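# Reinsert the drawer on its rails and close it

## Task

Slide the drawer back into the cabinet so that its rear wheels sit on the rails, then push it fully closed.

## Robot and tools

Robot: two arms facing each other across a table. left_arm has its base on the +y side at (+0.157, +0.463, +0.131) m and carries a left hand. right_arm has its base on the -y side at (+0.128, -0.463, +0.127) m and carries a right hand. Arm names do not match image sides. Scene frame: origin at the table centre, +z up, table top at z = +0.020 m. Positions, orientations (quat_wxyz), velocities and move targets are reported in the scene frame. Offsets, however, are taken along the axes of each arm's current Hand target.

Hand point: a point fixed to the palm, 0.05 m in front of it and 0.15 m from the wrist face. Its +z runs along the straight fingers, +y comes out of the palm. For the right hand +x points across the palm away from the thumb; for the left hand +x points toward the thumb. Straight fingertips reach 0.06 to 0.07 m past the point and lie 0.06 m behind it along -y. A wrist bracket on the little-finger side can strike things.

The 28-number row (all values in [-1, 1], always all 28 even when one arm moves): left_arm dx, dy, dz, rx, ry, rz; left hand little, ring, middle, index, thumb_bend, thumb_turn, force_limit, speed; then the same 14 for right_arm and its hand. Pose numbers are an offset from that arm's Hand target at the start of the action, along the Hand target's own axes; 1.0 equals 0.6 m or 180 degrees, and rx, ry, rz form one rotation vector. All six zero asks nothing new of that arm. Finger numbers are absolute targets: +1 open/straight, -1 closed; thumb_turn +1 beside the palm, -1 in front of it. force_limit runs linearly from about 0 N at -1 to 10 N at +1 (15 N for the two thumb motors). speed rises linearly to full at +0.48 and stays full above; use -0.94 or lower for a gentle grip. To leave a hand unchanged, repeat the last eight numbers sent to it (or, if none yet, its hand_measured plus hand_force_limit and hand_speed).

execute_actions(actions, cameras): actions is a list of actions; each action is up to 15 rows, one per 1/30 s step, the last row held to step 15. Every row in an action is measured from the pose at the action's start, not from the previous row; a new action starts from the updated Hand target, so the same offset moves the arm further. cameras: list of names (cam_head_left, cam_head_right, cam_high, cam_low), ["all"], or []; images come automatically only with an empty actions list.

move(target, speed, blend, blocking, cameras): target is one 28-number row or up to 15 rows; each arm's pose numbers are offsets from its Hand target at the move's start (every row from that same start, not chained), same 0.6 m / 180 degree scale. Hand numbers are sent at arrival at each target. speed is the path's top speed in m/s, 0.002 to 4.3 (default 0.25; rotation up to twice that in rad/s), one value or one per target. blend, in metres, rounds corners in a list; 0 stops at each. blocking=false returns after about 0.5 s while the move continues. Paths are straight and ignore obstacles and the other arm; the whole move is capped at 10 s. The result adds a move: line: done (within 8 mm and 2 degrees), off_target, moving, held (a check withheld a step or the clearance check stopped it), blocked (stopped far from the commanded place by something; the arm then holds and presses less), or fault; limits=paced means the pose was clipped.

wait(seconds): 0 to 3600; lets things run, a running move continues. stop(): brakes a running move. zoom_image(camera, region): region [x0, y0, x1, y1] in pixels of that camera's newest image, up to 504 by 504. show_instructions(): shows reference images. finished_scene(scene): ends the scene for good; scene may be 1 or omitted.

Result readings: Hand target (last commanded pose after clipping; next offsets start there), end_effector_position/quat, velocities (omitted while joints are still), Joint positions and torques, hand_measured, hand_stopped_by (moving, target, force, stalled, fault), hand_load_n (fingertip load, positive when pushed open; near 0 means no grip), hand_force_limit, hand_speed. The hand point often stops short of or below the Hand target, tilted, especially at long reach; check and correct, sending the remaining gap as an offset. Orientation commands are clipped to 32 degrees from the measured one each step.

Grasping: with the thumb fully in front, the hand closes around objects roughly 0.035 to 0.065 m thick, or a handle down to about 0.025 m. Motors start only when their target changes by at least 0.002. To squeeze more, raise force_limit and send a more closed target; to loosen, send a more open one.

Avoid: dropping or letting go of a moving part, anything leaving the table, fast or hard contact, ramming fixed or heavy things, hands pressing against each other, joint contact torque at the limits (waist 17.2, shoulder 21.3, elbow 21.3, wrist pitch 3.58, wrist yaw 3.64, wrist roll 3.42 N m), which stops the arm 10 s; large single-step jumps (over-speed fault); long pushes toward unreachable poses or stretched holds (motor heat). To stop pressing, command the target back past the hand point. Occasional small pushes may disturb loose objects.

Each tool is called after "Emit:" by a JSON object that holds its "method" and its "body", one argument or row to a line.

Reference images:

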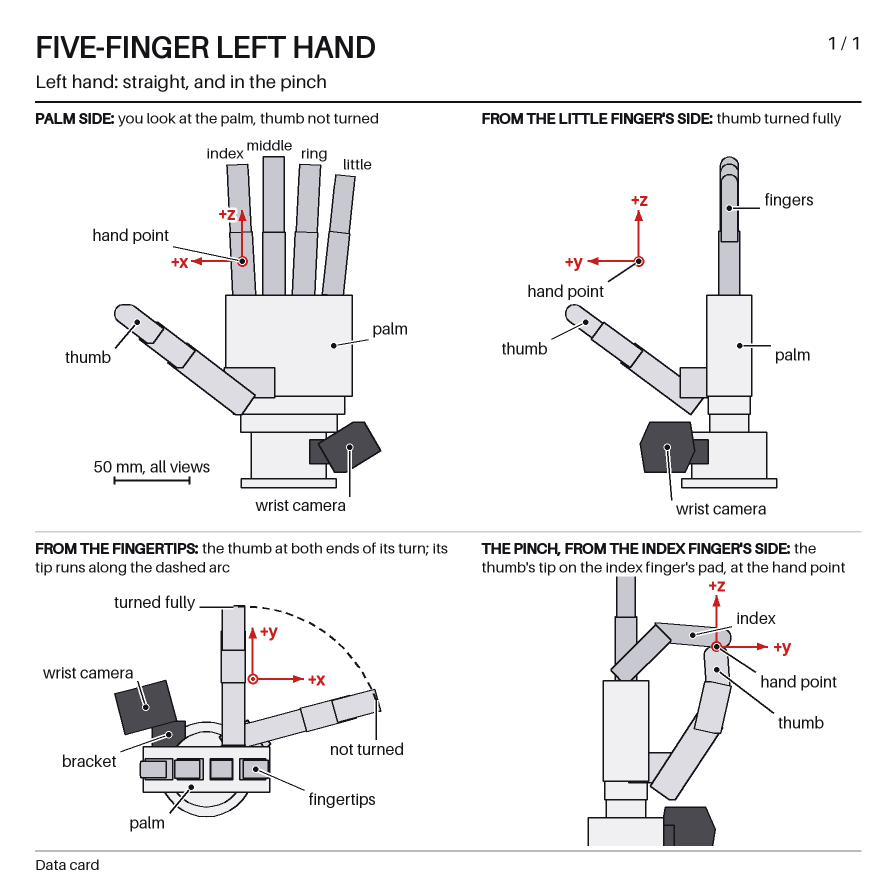

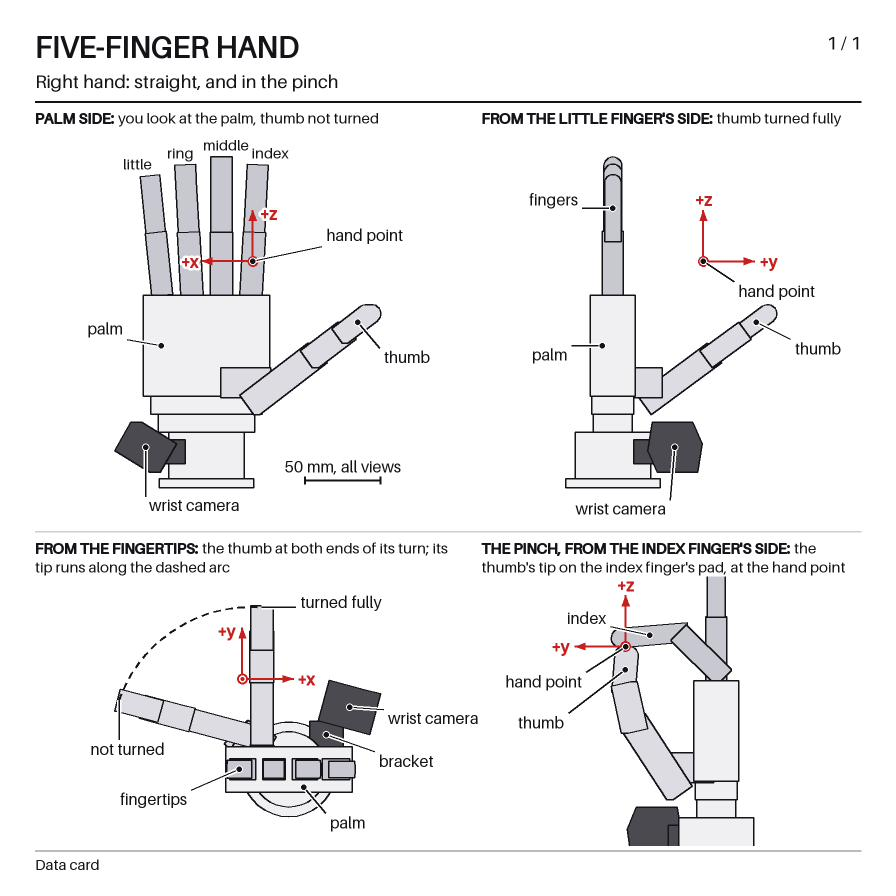

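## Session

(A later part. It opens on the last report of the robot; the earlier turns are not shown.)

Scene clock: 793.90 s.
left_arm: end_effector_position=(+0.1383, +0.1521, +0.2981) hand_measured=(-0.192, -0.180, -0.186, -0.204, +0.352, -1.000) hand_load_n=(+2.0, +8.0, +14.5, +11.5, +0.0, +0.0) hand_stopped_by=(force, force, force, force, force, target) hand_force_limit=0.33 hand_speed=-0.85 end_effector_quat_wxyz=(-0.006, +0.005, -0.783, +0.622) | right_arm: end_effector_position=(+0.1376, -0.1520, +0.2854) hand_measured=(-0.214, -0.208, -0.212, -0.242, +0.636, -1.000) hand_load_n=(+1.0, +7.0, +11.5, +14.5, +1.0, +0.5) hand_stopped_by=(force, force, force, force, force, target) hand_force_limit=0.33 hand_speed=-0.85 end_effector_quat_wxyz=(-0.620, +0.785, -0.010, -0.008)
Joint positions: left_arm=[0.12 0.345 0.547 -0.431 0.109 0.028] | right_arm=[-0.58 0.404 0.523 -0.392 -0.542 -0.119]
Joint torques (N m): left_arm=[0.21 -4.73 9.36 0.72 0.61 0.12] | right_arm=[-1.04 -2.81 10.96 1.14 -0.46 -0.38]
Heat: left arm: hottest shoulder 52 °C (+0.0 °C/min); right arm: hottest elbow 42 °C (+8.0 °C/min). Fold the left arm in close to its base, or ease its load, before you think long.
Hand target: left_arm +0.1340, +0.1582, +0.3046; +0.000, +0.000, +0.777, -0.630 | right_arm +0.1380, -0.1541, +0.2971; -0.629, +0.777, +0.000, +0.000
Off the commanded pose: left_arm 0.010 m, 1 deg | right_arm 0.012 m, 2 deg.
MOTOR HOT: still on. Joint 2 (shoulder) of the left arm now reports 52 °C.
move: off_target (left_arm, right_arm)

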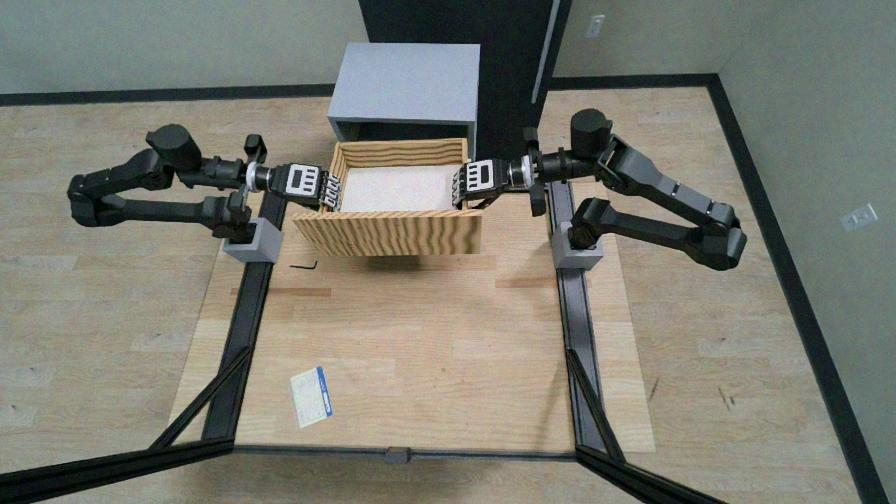

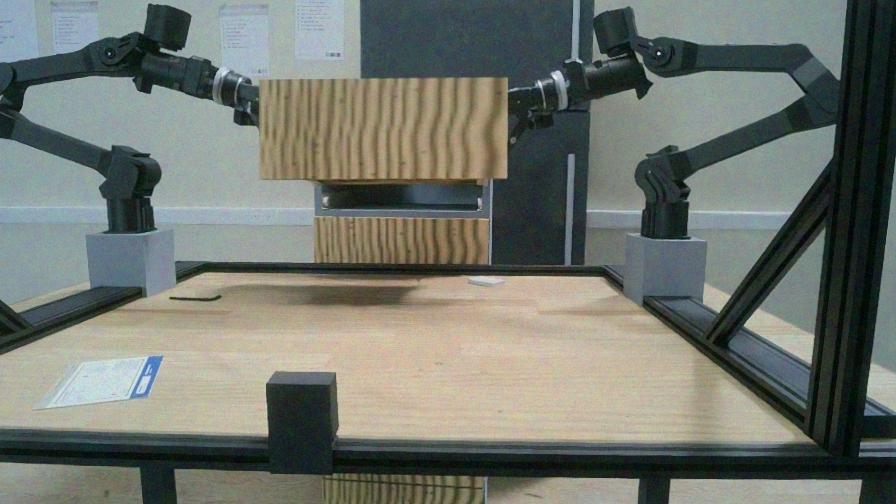

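Emit:
{"method": "wait", "body": {
  "seconds": 0.1,
  "cameras": ["all"]
}}

Emit:
{"method": "zoom_image", "body": {
  "camera": "cam_high",
  "region": [250, 180, 650, 504]
}}

Emit:
{"method": "zoom_image", "body": {
  "camera": "cam_head_left",
  "region": [250, 60, 520, 270]
}}

Scene clock: 861.73 s.
left_arm: end_effector_position=(+0.1383, +0.1521, +0.2981) hand_measured=(-0.192, -0.180, -0.186, -0.204, +0.352, -1.000) hand_load_n=(+2.0, +8.5, +14.5, +11.5, +0.0, +0.0) hand_stopped_by=(force, force, force, force, force, target) hand_force_limit=0.33 hand_speed=-0.85 end_effector_quat_wxyz=(-0.006, +0.005, -0.783, +0.622) | right_arm: end_effector_position=(+0.1376, -0.1520, +0.2854) hand_measured=(-0.214, -0.208, -0.212, -0.242, +0.636, -1.000) hand_load_n=(+1.0, +7.0, +11.0, +14.0, +1.0, +0.5) hand_stopped_by=(force, force, force, force, force, target) hand_force_limit=0.33 hand_speed=-0.85 end_effector_quat_wxyz=(-0.620, +0.785, -0.010, -0.008)
Joint positions: left_arm=[0.12 0.345 0.547 -0.431 0.109 0.028] | right_arm=[-0.58 0.404 0.523 -0.392 -0.542 -0.119]
Joint torques (N m): left_arm=[0.22 -4.73 9.35 0.72 0.61 0.12] | right_arm=[-1.03 -2.81 10.96 1.13 -0.45 -0.38]
Heat: left arm: hottest shoulder 45 °C (-6.0 °C/min); right arm: hottest elbow 47 °C (+4.0 °C/min).
Hand target: left_arm +0.1340, +0.1582, +0.3046; +0.000, +0.000, +0.777, -0.630 | right_arm +0.1380, -0.1541, +0.2971; -0.629, +0.777, +0.000, +0.000
Off the commanded pose: left_arm 0.010 m, 1 deg | right_arm 0.012 m, 2 deg.
MOTOR HOT: cleared for the motors of the left arm.
wait: 0.10 s; at rest from the start

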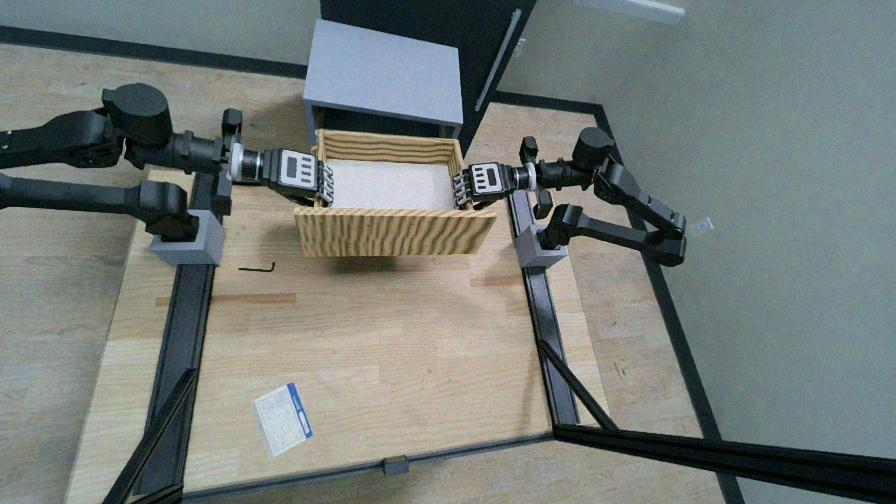

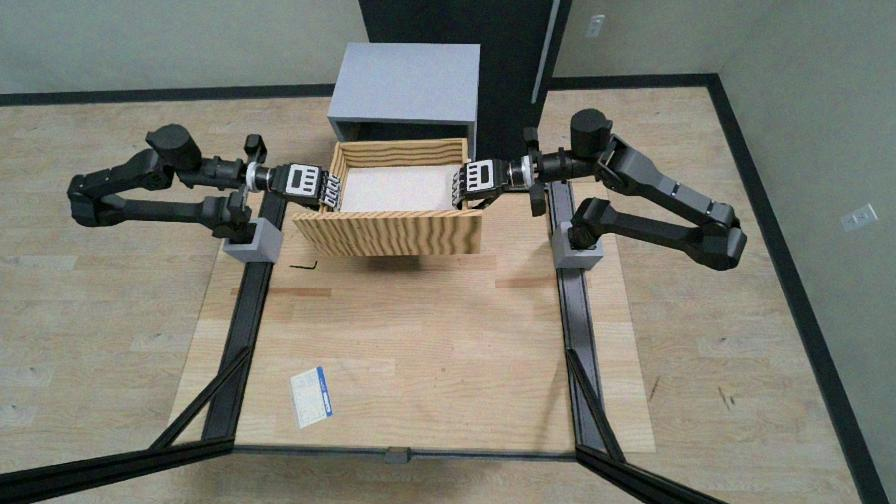

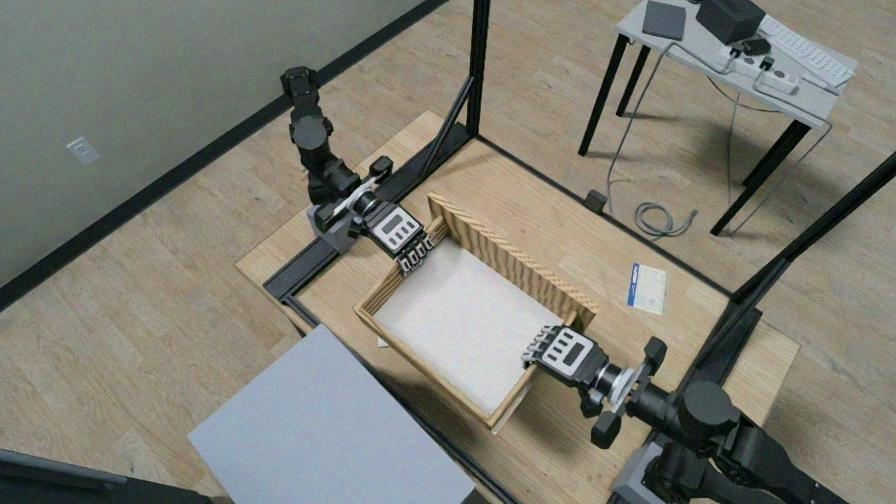

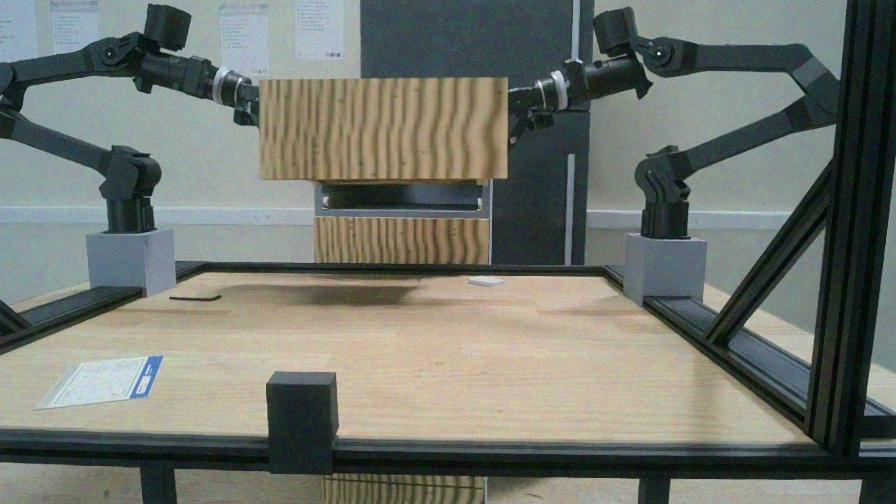

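Scaled by 1.260 from the camera's image (finer frame: 1280x720).

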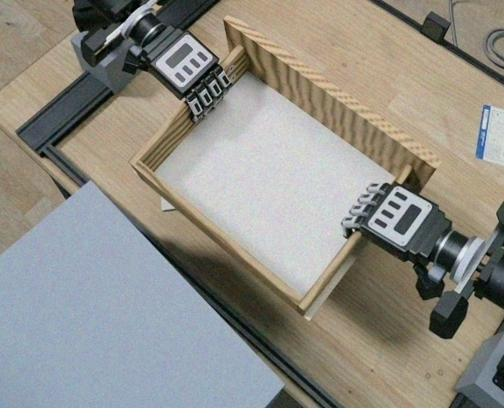

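Scaled by 1.867 from the camera's image (finer frame: 1280x720).

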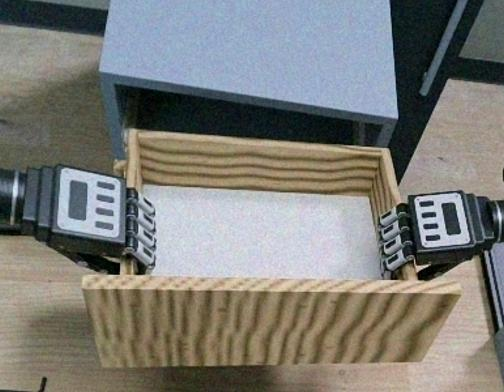

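Emit:
{"method": "move", "body": {
  "target": [-0.0873, 0.0397, -0.0183, 0, 0.025, 0.0053, -0.6, -0.6, -0.6, -0.6, -0.6, -1, 0.33, -0.85, 0.046, 0.0263, 0.0443, 0, 0.025, 0.0053, -0.6, -0.6, -0.6, -0.6, -0.6, -1, 0.33, -0.85],
  "speed": 0.03,
  "cameras": ["all"]
}}

Emit:
{"method": "zoom_image", "body": {
  "camera": "cam_head_right",
  "region": [310, 80, 510, 260]
}}

Emit:
{"method": "zoom_image", "body": {
  "camera": "cam_low",
  "region": [250, 80, 530, 240]
}}

Scene clock: 911.57 s.
left_arm: end_effector_position=(+0.1922, +0.1729, +0.2765) hand_measured=(-0.192, -0.182, -0.186, -0.204, +0.352, -1.000) hand_load_n=(+0.0, +1.5, +12.5, +13.0, +0.5, +1.0) hand_stopped_by=(force, force, force, force, force, target) hand_force_limit=0.33 hand_speed=-0.85 end_effector_quat_wxyz=(+0.018, -0.025, -0.782, +0.623) | right_arm: end_effector_position=(+0.1621, -0.1323, +0.2653) hand_measured=(-0.214, -0.208, -0.212, -0.242, +0.636, -1.000) hand_load_n=(+0.5, +6.0, +9.5, +11.0, +2.0, +1.0) hand_stopped_by=(force, force, force, force, force, target) hand_force_limit=0.33 hand_speed=-0.85 end_effector_quat_wxyz=(+0.618, -0.785, +0.035, -0.016)
Joint positions: left_arm=[1.039 0.504 0.518 -0.488 1.058 0.424] | right_arm=[-0.539 0.479 0.443 -0.227 -0.435 -0.094]
Joint torques (N m): left_arm=[0.9 -1.07 9.22 0.94 1.98 0.05] | right_arm=[-0.59 -3.11 9.96 2.4 0.02 -0.04]
Heat: left arm: hottest shoulder 43 °C (-2.0 °C/min); right arm: hottest elbow 48 °C (+1.0 °C/min).
Hand target: left_arm +0.1864, +0.1739, +0.2837; -0.025, +0.031, +0.776, -0.629 | right_arm +0.1656, -0.1313, +0.2763; -0.629, +0.776, -0.031, +0.026
Off the commanded pose: left_arm 0.009 m, 1 deg | right_arm 0.012 m, 2 deg.
move: off_target (left_arm, right_arm)

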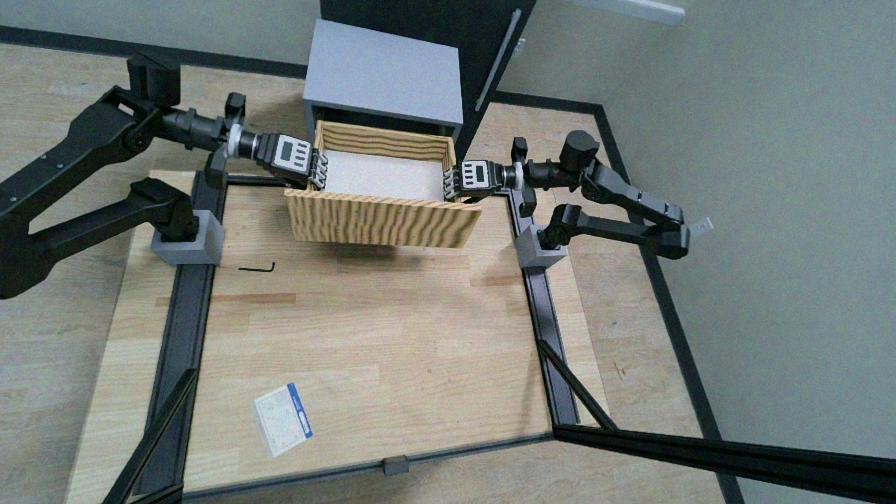

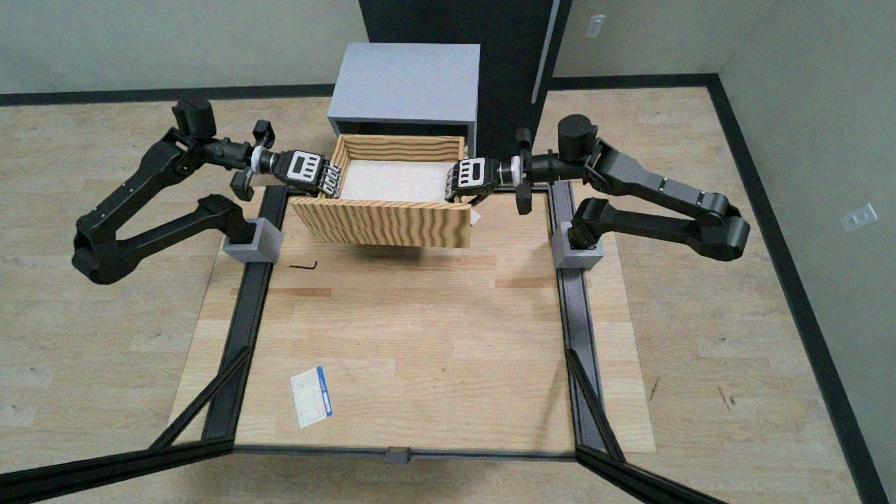

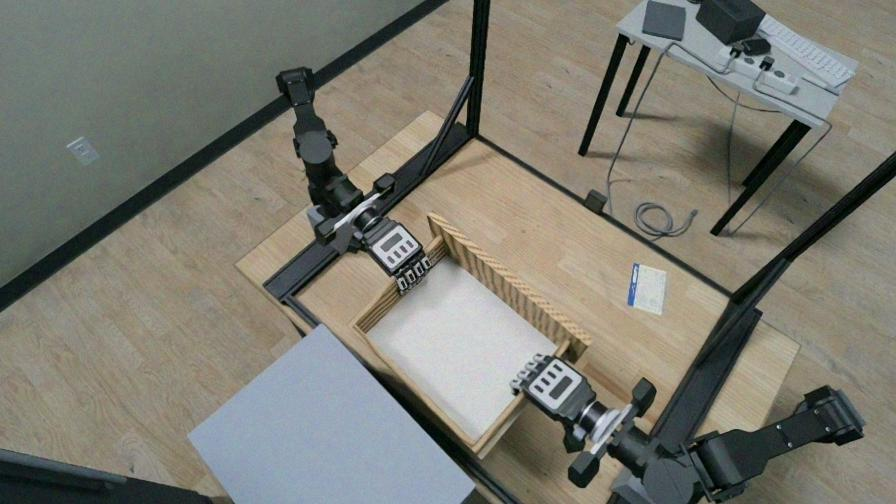

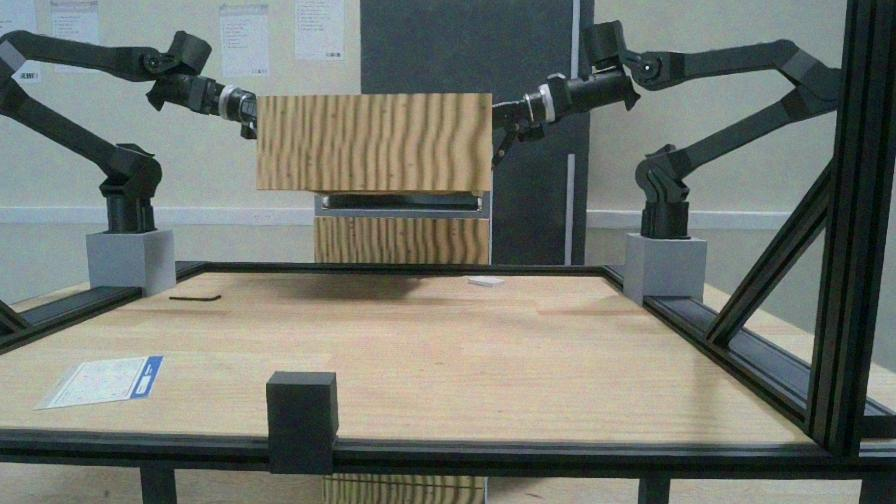

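Scaled by 2.520 from the camera's image (finer frame: 1280x720).

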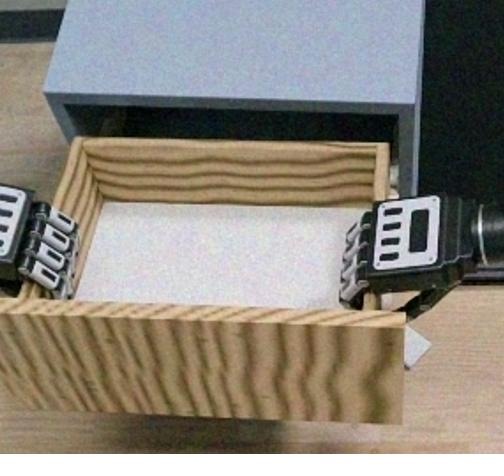

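Scaled by 1.800 from the camera's image (finer frame: 1280x720).

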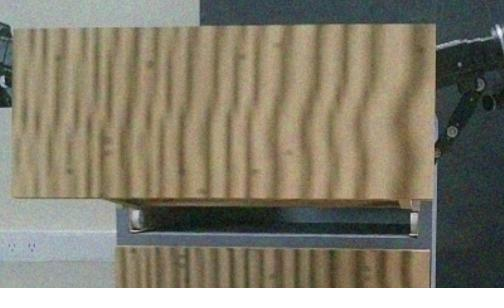

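Emit:
{"method": "zoom_image", "body": {
  "camera": "cam_low",
  "region": [300, 175, 380, 225]
}}

Emit:
{"method": "zoom_image", "body": {
  "camera": "cam_low",
  "region": [430, 175, 510, 225]
}}

Emit:
{"method": "zoom_image", "body": {
  "camera": "cam_head_left",
  "region": [290, 80, 480, 220]
}}

Scaled by 6.300 from the camera's image (finer frame: 1280x720).

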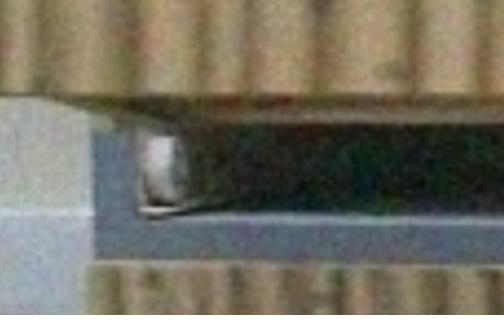

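Scaled by 6.300 from the camera's image (finer frame: 1280x720).

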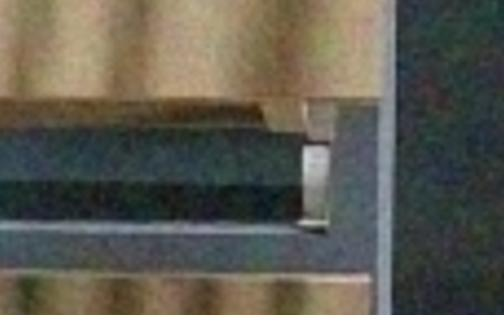

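Scaled by 2.653 from the camera's image (finer frame: 1280x720).

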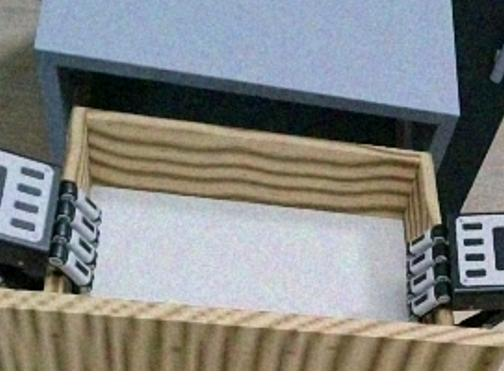

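Emit:
{"method": "move", "body": {
  "target": [-0.0219, 0.005, -0.0117, 0, 0.0076, 0.0016, -0.6, -0.6, -0.6, -0.6, -0.6, -1, 0.33, -0.85, 0.0095, -0.0027, 0.0122, 0, 0.0076, 0.0016, -0.6, -0.6, -0.6, -0.6, -0.6, -1, 0.33, -0.85],
  "speed": 0.03,
  "cameras": ["cam_head_left", "cam_head_right", "cam_low"]
}}

Emit:
{"method": "zoom_image", "body": {
  "camera": "cam_head_right",
  "region": [310, 80, 510, 260]
}}

Emit:
{"method": "zoom_image", "body": {
  "camera": "cam_low",
  "region": [300, 175, 380, 225]
}}

Emit:
{"method": "zoom_image", "body": {
  "camera": "cam_low",
  "region": [430, 175, 510, 225]
}}

Scene clock: 943.47 s.
left_arm: end_effector_position=(+0.2011, +0.1803, +0.2661) hand_measured=(-0.192, -0.182, -0.186, -0.204, +0.352, -1.000) hand_load_n=(+0.0, +0.0, +12.5, +14.0, +1.0, +0.5) hand_stopped_by=(force, force, force, force, force, target) hand_force_limit=0.33 hand_speed=-0.85 end_effector_quat_wxyz=(-0.035, +0.031, +0.784, -0.619) | right_arm: end_effector_position=(+0.1658, -0.1255, +0.2636) hand_measured=(-0.214, -0.208, -0.212, -0.242, +0.636, -1.000) hand_load_n=(+1.0, +6.5, +9.5, +12.0, +2.5, +2.5) hand_stopped_by=(force, force, force, force, force, target) hand_force_limit=0.33 hand_speed=-0.85 end_effector_quat_wxyz=(+0.616, -0.786, +0.042, -0.020)
Joint positions: left_arm=[1.164 0.625 0.539 -0.588 1.19 0.621] | right_arm=[-0.506 0.515 0.442 -0.188 -0.387 -0.08]
Joint torques (N m): left_arm=[1.08 -1.01 11.83 0.43 2.16 0.03] | right_arm=[-0.71 -3.52 10.2 2.44 0.09 -0.06]
Heat: left arm: hottest elbow 46 °C (+5.0 °C/min); right arm: hottest wrist pitch 57 °C (+17.2 °C/min). Fold the right arm in close to its base, or ease its load, before you think long.
Hand target: left_arm +0.2000, +0.1803, +0.2821; -0.033, +0.041, +0.776, -0.629 | right_arm +0.1719, -0.1243, +0.2763; -0.629, +0.776, -0.040, +0.033
Off the commanded pose: left_arm 0.016 m, 2 deg | right_arm 0.014 m, 2 deg.
MOTOR HOT: joint 4 (wrist pitch) of the right arm now reports 57 °C; the controller stops that arm at 95 °C. To cool a motor, set the load down, stop pushing, or move to a pose that needs little force.
move: off_target (left_arm, right_arm)

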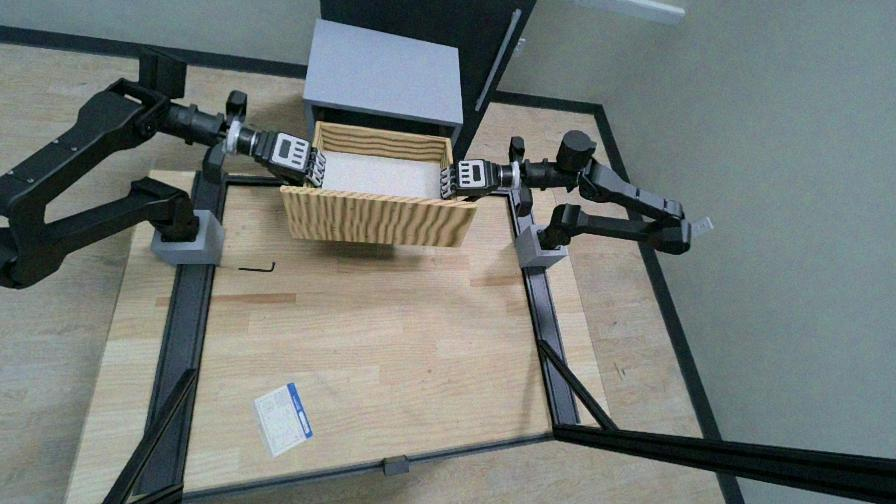

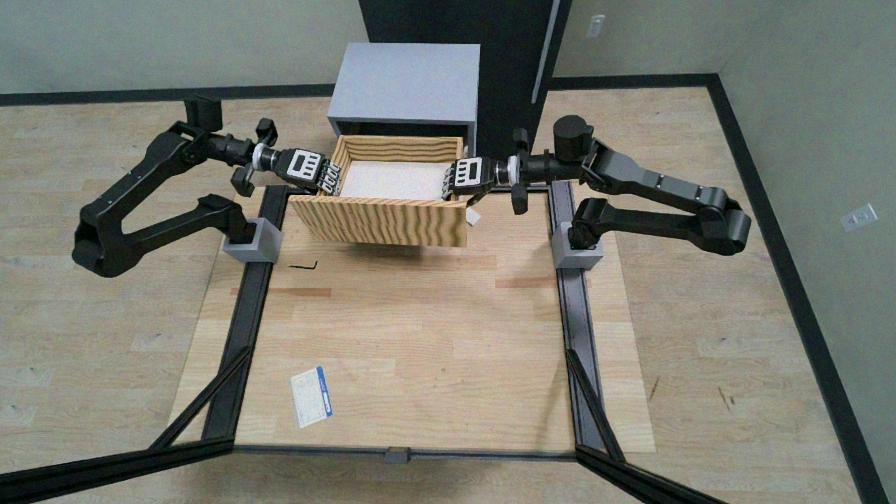

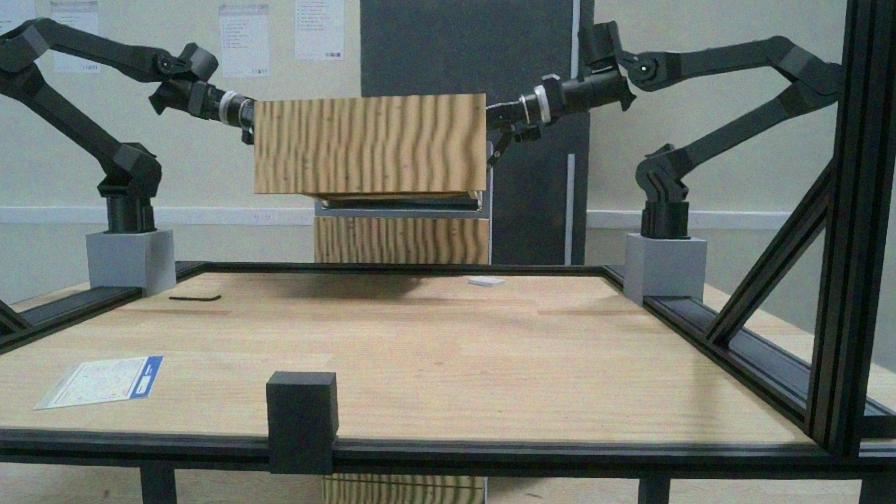

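Scaled by 2.520 from the camera's image (finer frame: 1280x720).

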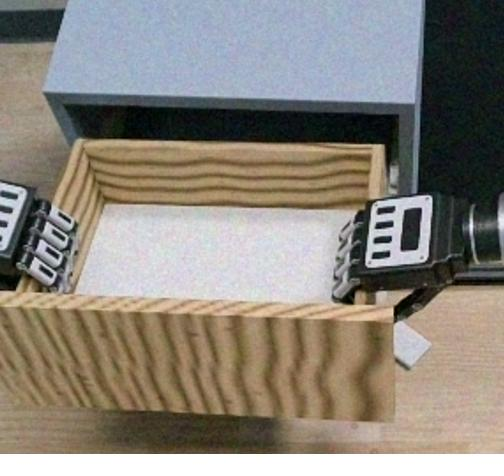

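Scaled by 6.300 from the camera's image (finer frame: 1280x720).

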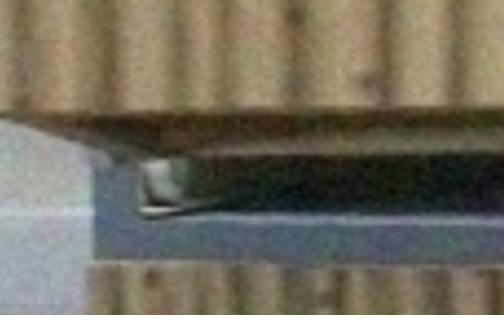

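Scaled by 6.300 from the camera's image (finer frame: 1280x720).

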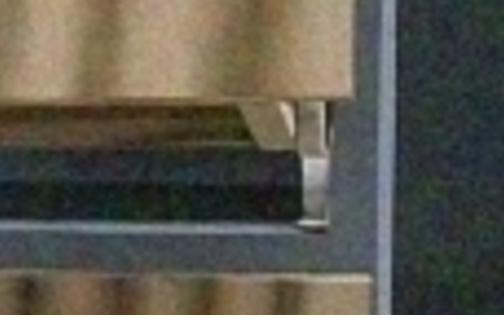

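Emit:
{"method": "move", "body": {
  "target": [0,-0.0155,-0.0033,0,0,0,-0.6,-0.6,-0.6,-0.6,-0.6,-1,0.33,-0.85,0,-0.0057,-0.0012,0,0,0,-0.6,-0.6,-0.6,-0.6,-0.6,-1,0.33,-0.85],
  "speed": 0.03,
  "cameras": ["cam_low","cam_head_right"]
}}

Scene clock: 956.90 s.
left_arm: end_effector_position=(+0.2011, +0.1804, +0.2744) hand_measured=(-0.192, -0.182, -0.186, -0.204, +0.352, -1.000) hand_load_n=(+0.0, +0.0, +12.5, +14.5, +0.5, +0.5) hand_stopped_by=(force, force, force, force, force, target) hand_force_limit=0.33 hand_speed=-0.85 end_effector_quat_wxyz=(+0.037, -0.030, -0.785, +0.618) | right_arm: end_effector_position=(+0.1659, -0.1253, +0.2629) hand_measured=(-0.214, -0.208, -0.212, -0.242, +0.636, -1.000) hand_load_n=(+0.5, +6.0, +9.5, +11.0, +1.0, +0.0) hand_stopped_by=(force, force, force, force, force, target) hand_force_limit=0.33 hand_speed=-0.85 end_effector_quat_wxyz=(+0.615, -0.787, +0.043, -0.019)
Joint positions: left_arm=[1.164 0.636 0.576 -0.62 1.19 0.623] | right_arm=[-0.505 0.517 0.442 -0.188 -0.386 -0.079]
Joint torques (N m): left_arm=[1.07 -1.18 12.14 0.45 2.2 0.01] | right_arm=[-0.68 -3.27 11.83 1.85 0.08 -0.08]
Heat: left arm: hottest elbow 50 °C (+9.0 °C/min); right arm: hottest wrist pitch 58 °C (+18.0 °C/min). Fold the left arm in close to its base, or ease its load, before you think long. Fold the right arm in close to its base, or ease its load, before you think long.
Hand target: left_arm +0.2001, +0.1803, +0.2917; -0.033, +0.041, +0.776, -0.629 | right_arm +0.1719, -0.1243, +0.2797; -0.629, +0.776, -0.040, +0.033
Off the commanded pose: left_arm 0.017 m, 2 deg | right_arm 0.018 m, 3 deg.
MOTOR HOT: joint 3 (elbow) of the left arm now reports 50 °C; the controller stops that arm at 95 °C. To cool a motor, set the load down, stop pushing, or move to a pose that needs little force.
MOTOR HOT: still on. Joint 4 (wrist pitch) of the right arm now reports 58 °C.
move: off_target (left_arm, right_arm)
Images, in order (width x height): cam_head_right 896x504, cam_low 896x504.

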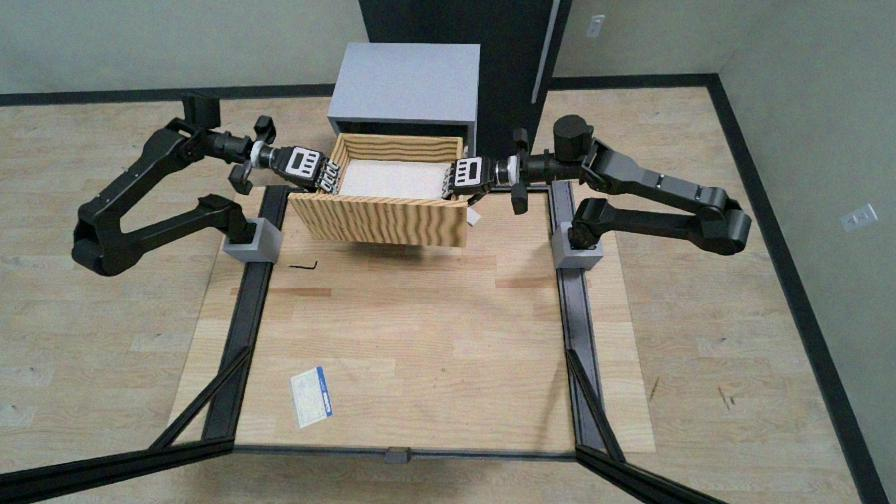

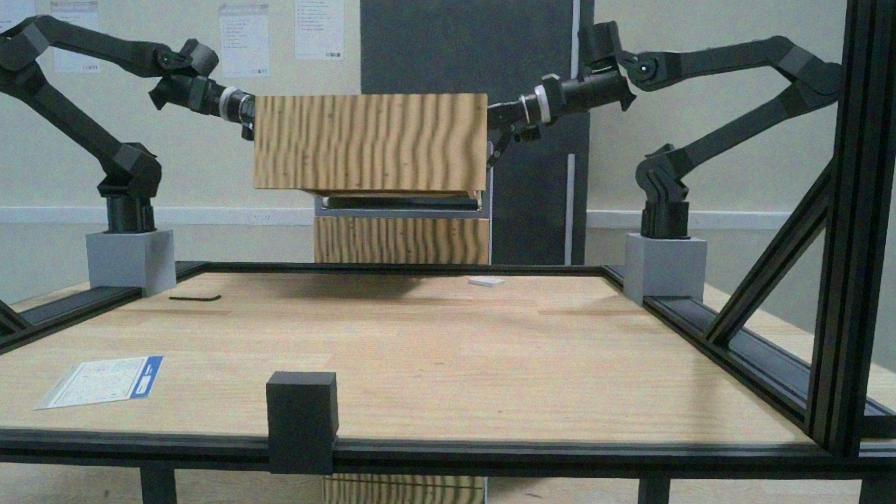

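Emit:
{"method": "zoom_image", "body": {
  "camera": "cam_low",
  "region": [300, 175, 380, 225]
}}

Emit:
{"method": "zoom_image", "body": {
  "camera": "cam_low",
  "region": [430, 175, 510, 225]
}}

Emit:
{"method": "zoom_image", "body": {
  "camera": "cam_head_right",
  "region": [310, 80, 510, 260]
}}

Scaled by 6.300 from the camera's image (finer frame: 1280x720).

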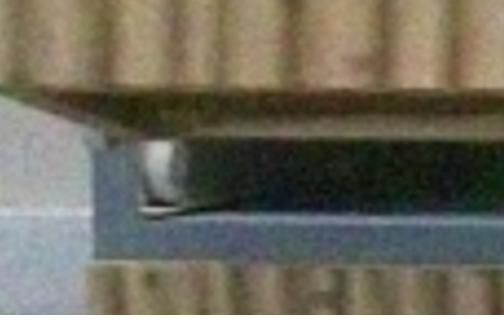

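Scaled by 6.300 from the camera's image (finer frame: 1280x720).

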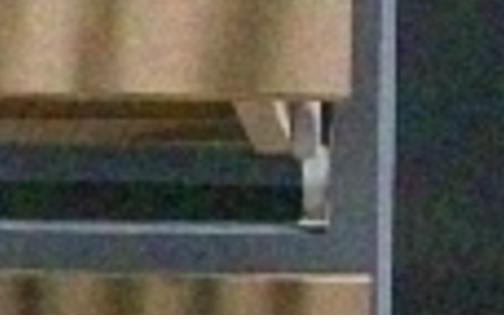

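Scaled by 2.520 from the camera's image (finer frame: 1280x720).

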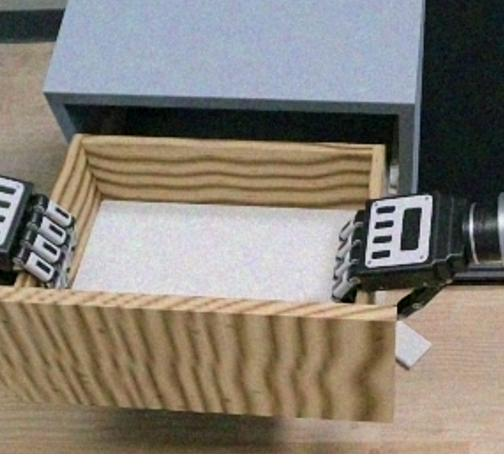

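Emit:
{"method": "zoom_image", "body": {
  "camera": "cam_low",
  "region": [296, 182, 346, 212]
}}

Emit:
{"method": "zoom_image", "body": {
  "camera": "cam_low",
  "region": [450, 182, 500, 212]
}}

Scaled by 10.080 from the camera's image (finer frame: 1280x720).

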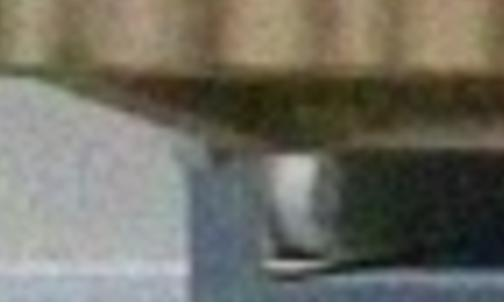

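Scaled by 10.080 from the camera's image (finer frame: 1280x720).

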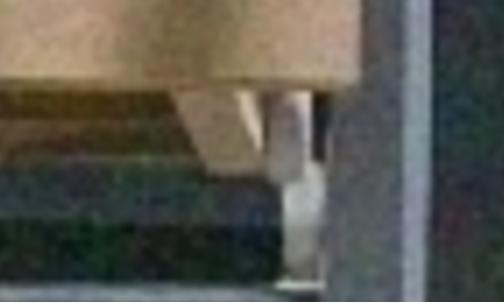

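Emit:
{"method": "zoom_image", "body": {
  "camera": "cam_head_right",
  "region": [320, 100, 400, 160]
}}

Emit:
{"method": "zoom_image", "body": {
  "camera": "cam_head_right",
  "region": [420, 100, 500, 160]
}}

Scaled by 6.300 from the camera's image (finer frame: 1280x720).

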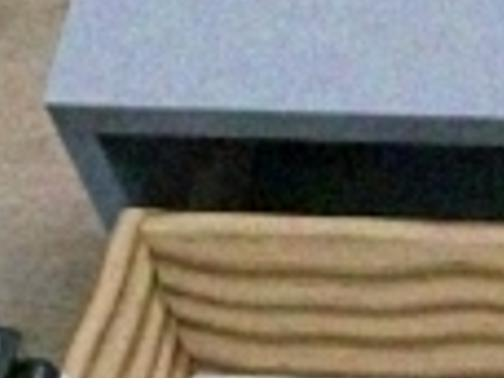

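Scaled by 6.300 from the camera's image (finer frame: 1280x720).

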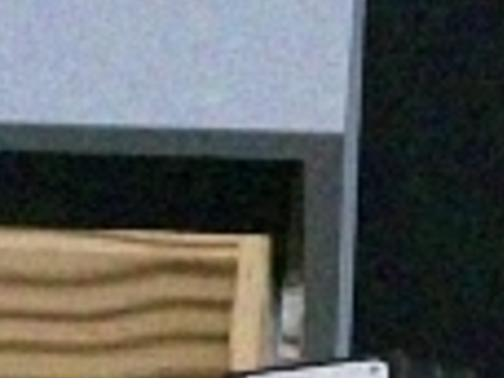

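Emit:
{"method": "move", "body": {
  "target": [
    [0.00035,-0.0026,-0.0039,0,0,0,-0.6,-0.6,-0.6,-0.6,-0.6,-1,0.33,-0.85,-0.0003,-0.01373,0.0005,0,0,0,-0.6,-0.6,-0.6,-0.6,-0.6,-1,0.33,-0.85],
    [-0.0330,-0.0023,-0.00535,0,0,0,-0.6,-0.6,-0.6,-0.6,-0.6,-1,0.33,-0.85,0.0331,-0.0140,0.00195,0,0,0,-0.6,-0.6,-0.6,-0.6,-0.6,-1,0.33,-0.85]
  ],
  "speed": 0.03,
  "blend": 0.002,
  "cameras": ["cam_low","cam_head_right"]
}}

Emit:
{"method": "zoom_image", "body": {
  "camera": "cam_low",
  "region": [296, 182, 346, 212]
}}

Emit:
{"method": "zoom_image", "body": {
  "camera": "cam_low",
  "region": [450, 182, 500, 212]
}}

Emit:
{"method": "zoom_image", "body": {
  "camera": "cam_head_right",
  "region": [320, 100, 400, 160]
}}

Emit:
{"method": "zoom_image", "body": {
  "camera": "cam_head_right",
  "region": [420, 100, 500, 160]
}}

Scene clock: 1022.03 s.
left_arm: end_effector_position=(+0.2185, +0.1816, +0.2769) hand_measured=(-0.192, -0.182, -0.186, -0.204, +0.352, -1.000) hand_load_n=(+0.0, +0.0, +12.0, +14.5, +1.5, +0.5) hand_stopped_by=(force, force, force, force, force, target) hand_force_limit=0.33 hand_speed=-0.85 end_effector_quat_wxyz=(-0.038, +0.033, +0.785, -0.618) | right_arm: end_effector_position=(+0.1833, -0.1249, +0.2661) hand_measured=(-0.214, -0.208, -0.212, -0.242, +0.634, -1.000) hand_load_n=(+0.0, +5.5, +9.5, +11.0, +0.0, +0.0) hand_stopped_by=(force, force, force, force, force, target) hand_force_limit=0.33 hand_speed=-0.85 end_effector_quat_wxyz=(+0.612, -0.789, +0.049, -0.013)
Joint positions: left_arm=[1.228 0.761 0.636 -0.686 1.242 0.763] | right_arm=[-0.644 0.591 0.476 -0.178 -0.519 -0.108]
Joint torques (N m): left_arm=[1.34 -1.67 11.83 0.33 2.34 0.01] | right_arm=[-1.65 -3.44 12.84 2.02 -0.16 -0.44]
Heat: left arm: hottest elbow 49 °C (+0.0 °C/min); right arm: hottest wrist pitch 53 °C (-4.1 °C/min). Fold the right arm in close to its base, or ease its load, before you think long.
Hand target: left_arm +0.2201, +0.1811, +0.2937; -0.033, +0.041, +0.776, -0.629 | right_arm +0.1920, -0.1235, +0.2877; -0.629, +0.776, -0.040, +0.033
Off the commanded pose: left_arm 0.017 m, 2 deg | right_arm 0.023 m, 3 deg.
MOTOR HOT: still on. Joint 4 (wrist pitch) of the right arm now reports 53 °C.
MOTOR HOT: cleared for the motors of the left arm.
move: off_target (left_arm, right_arm)
Images, in order (width x height): cam_head_right 896x504, cam_low 896x504.

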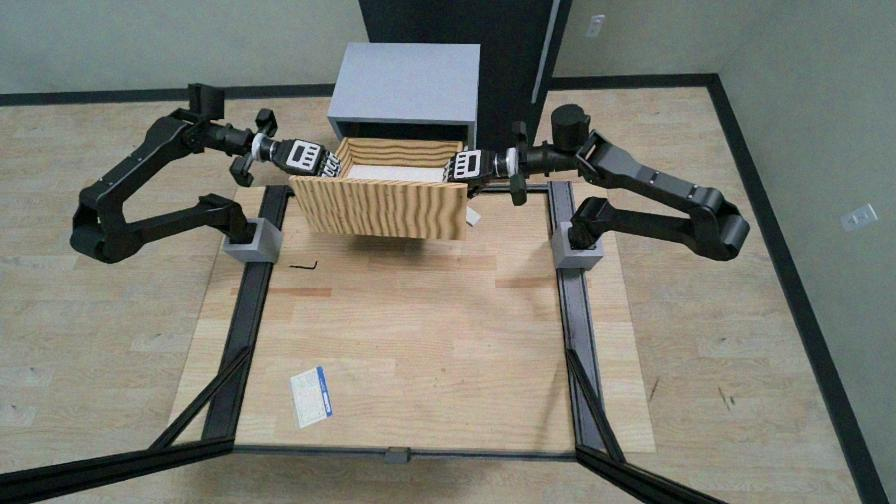

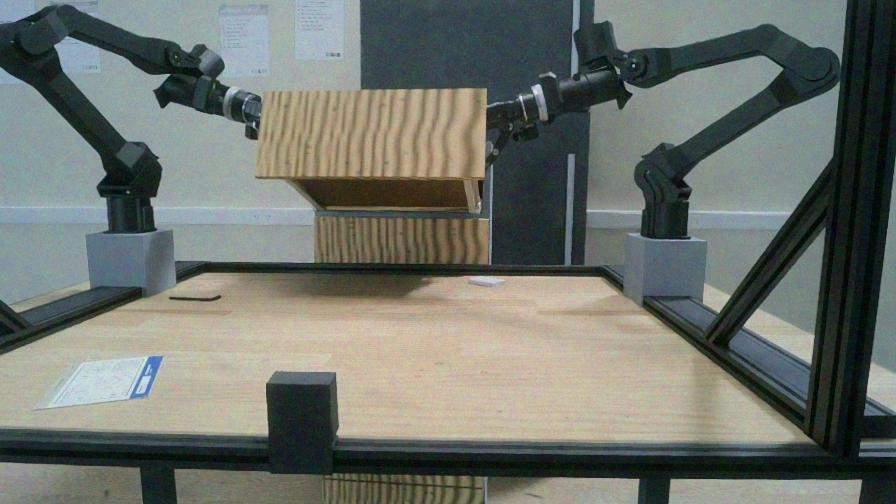

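Scaled by 10.080 from the camera's image (finer frame: 1280x720).

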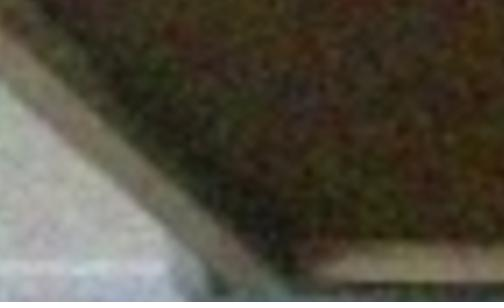

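Scaled by 10.080 from the camera's image (finer frame: 1280x720).

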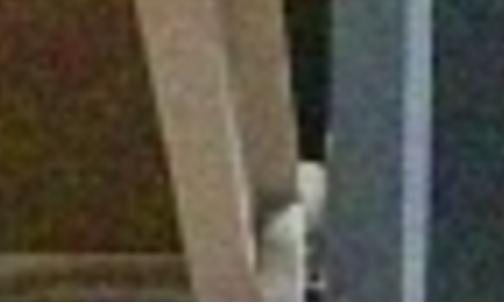

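Scaled by 6.300 from the camera's image (finer frame: 1280x720).

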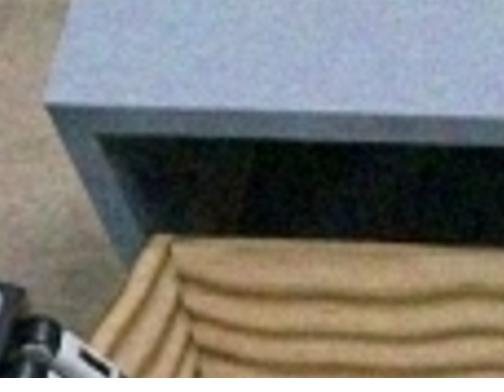

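Scaled by 6.300 from the camera's image (finer frame: 1280x720).

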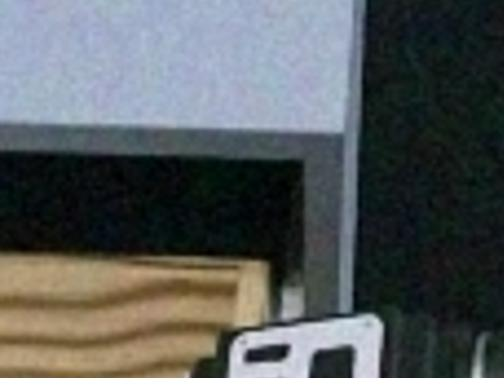

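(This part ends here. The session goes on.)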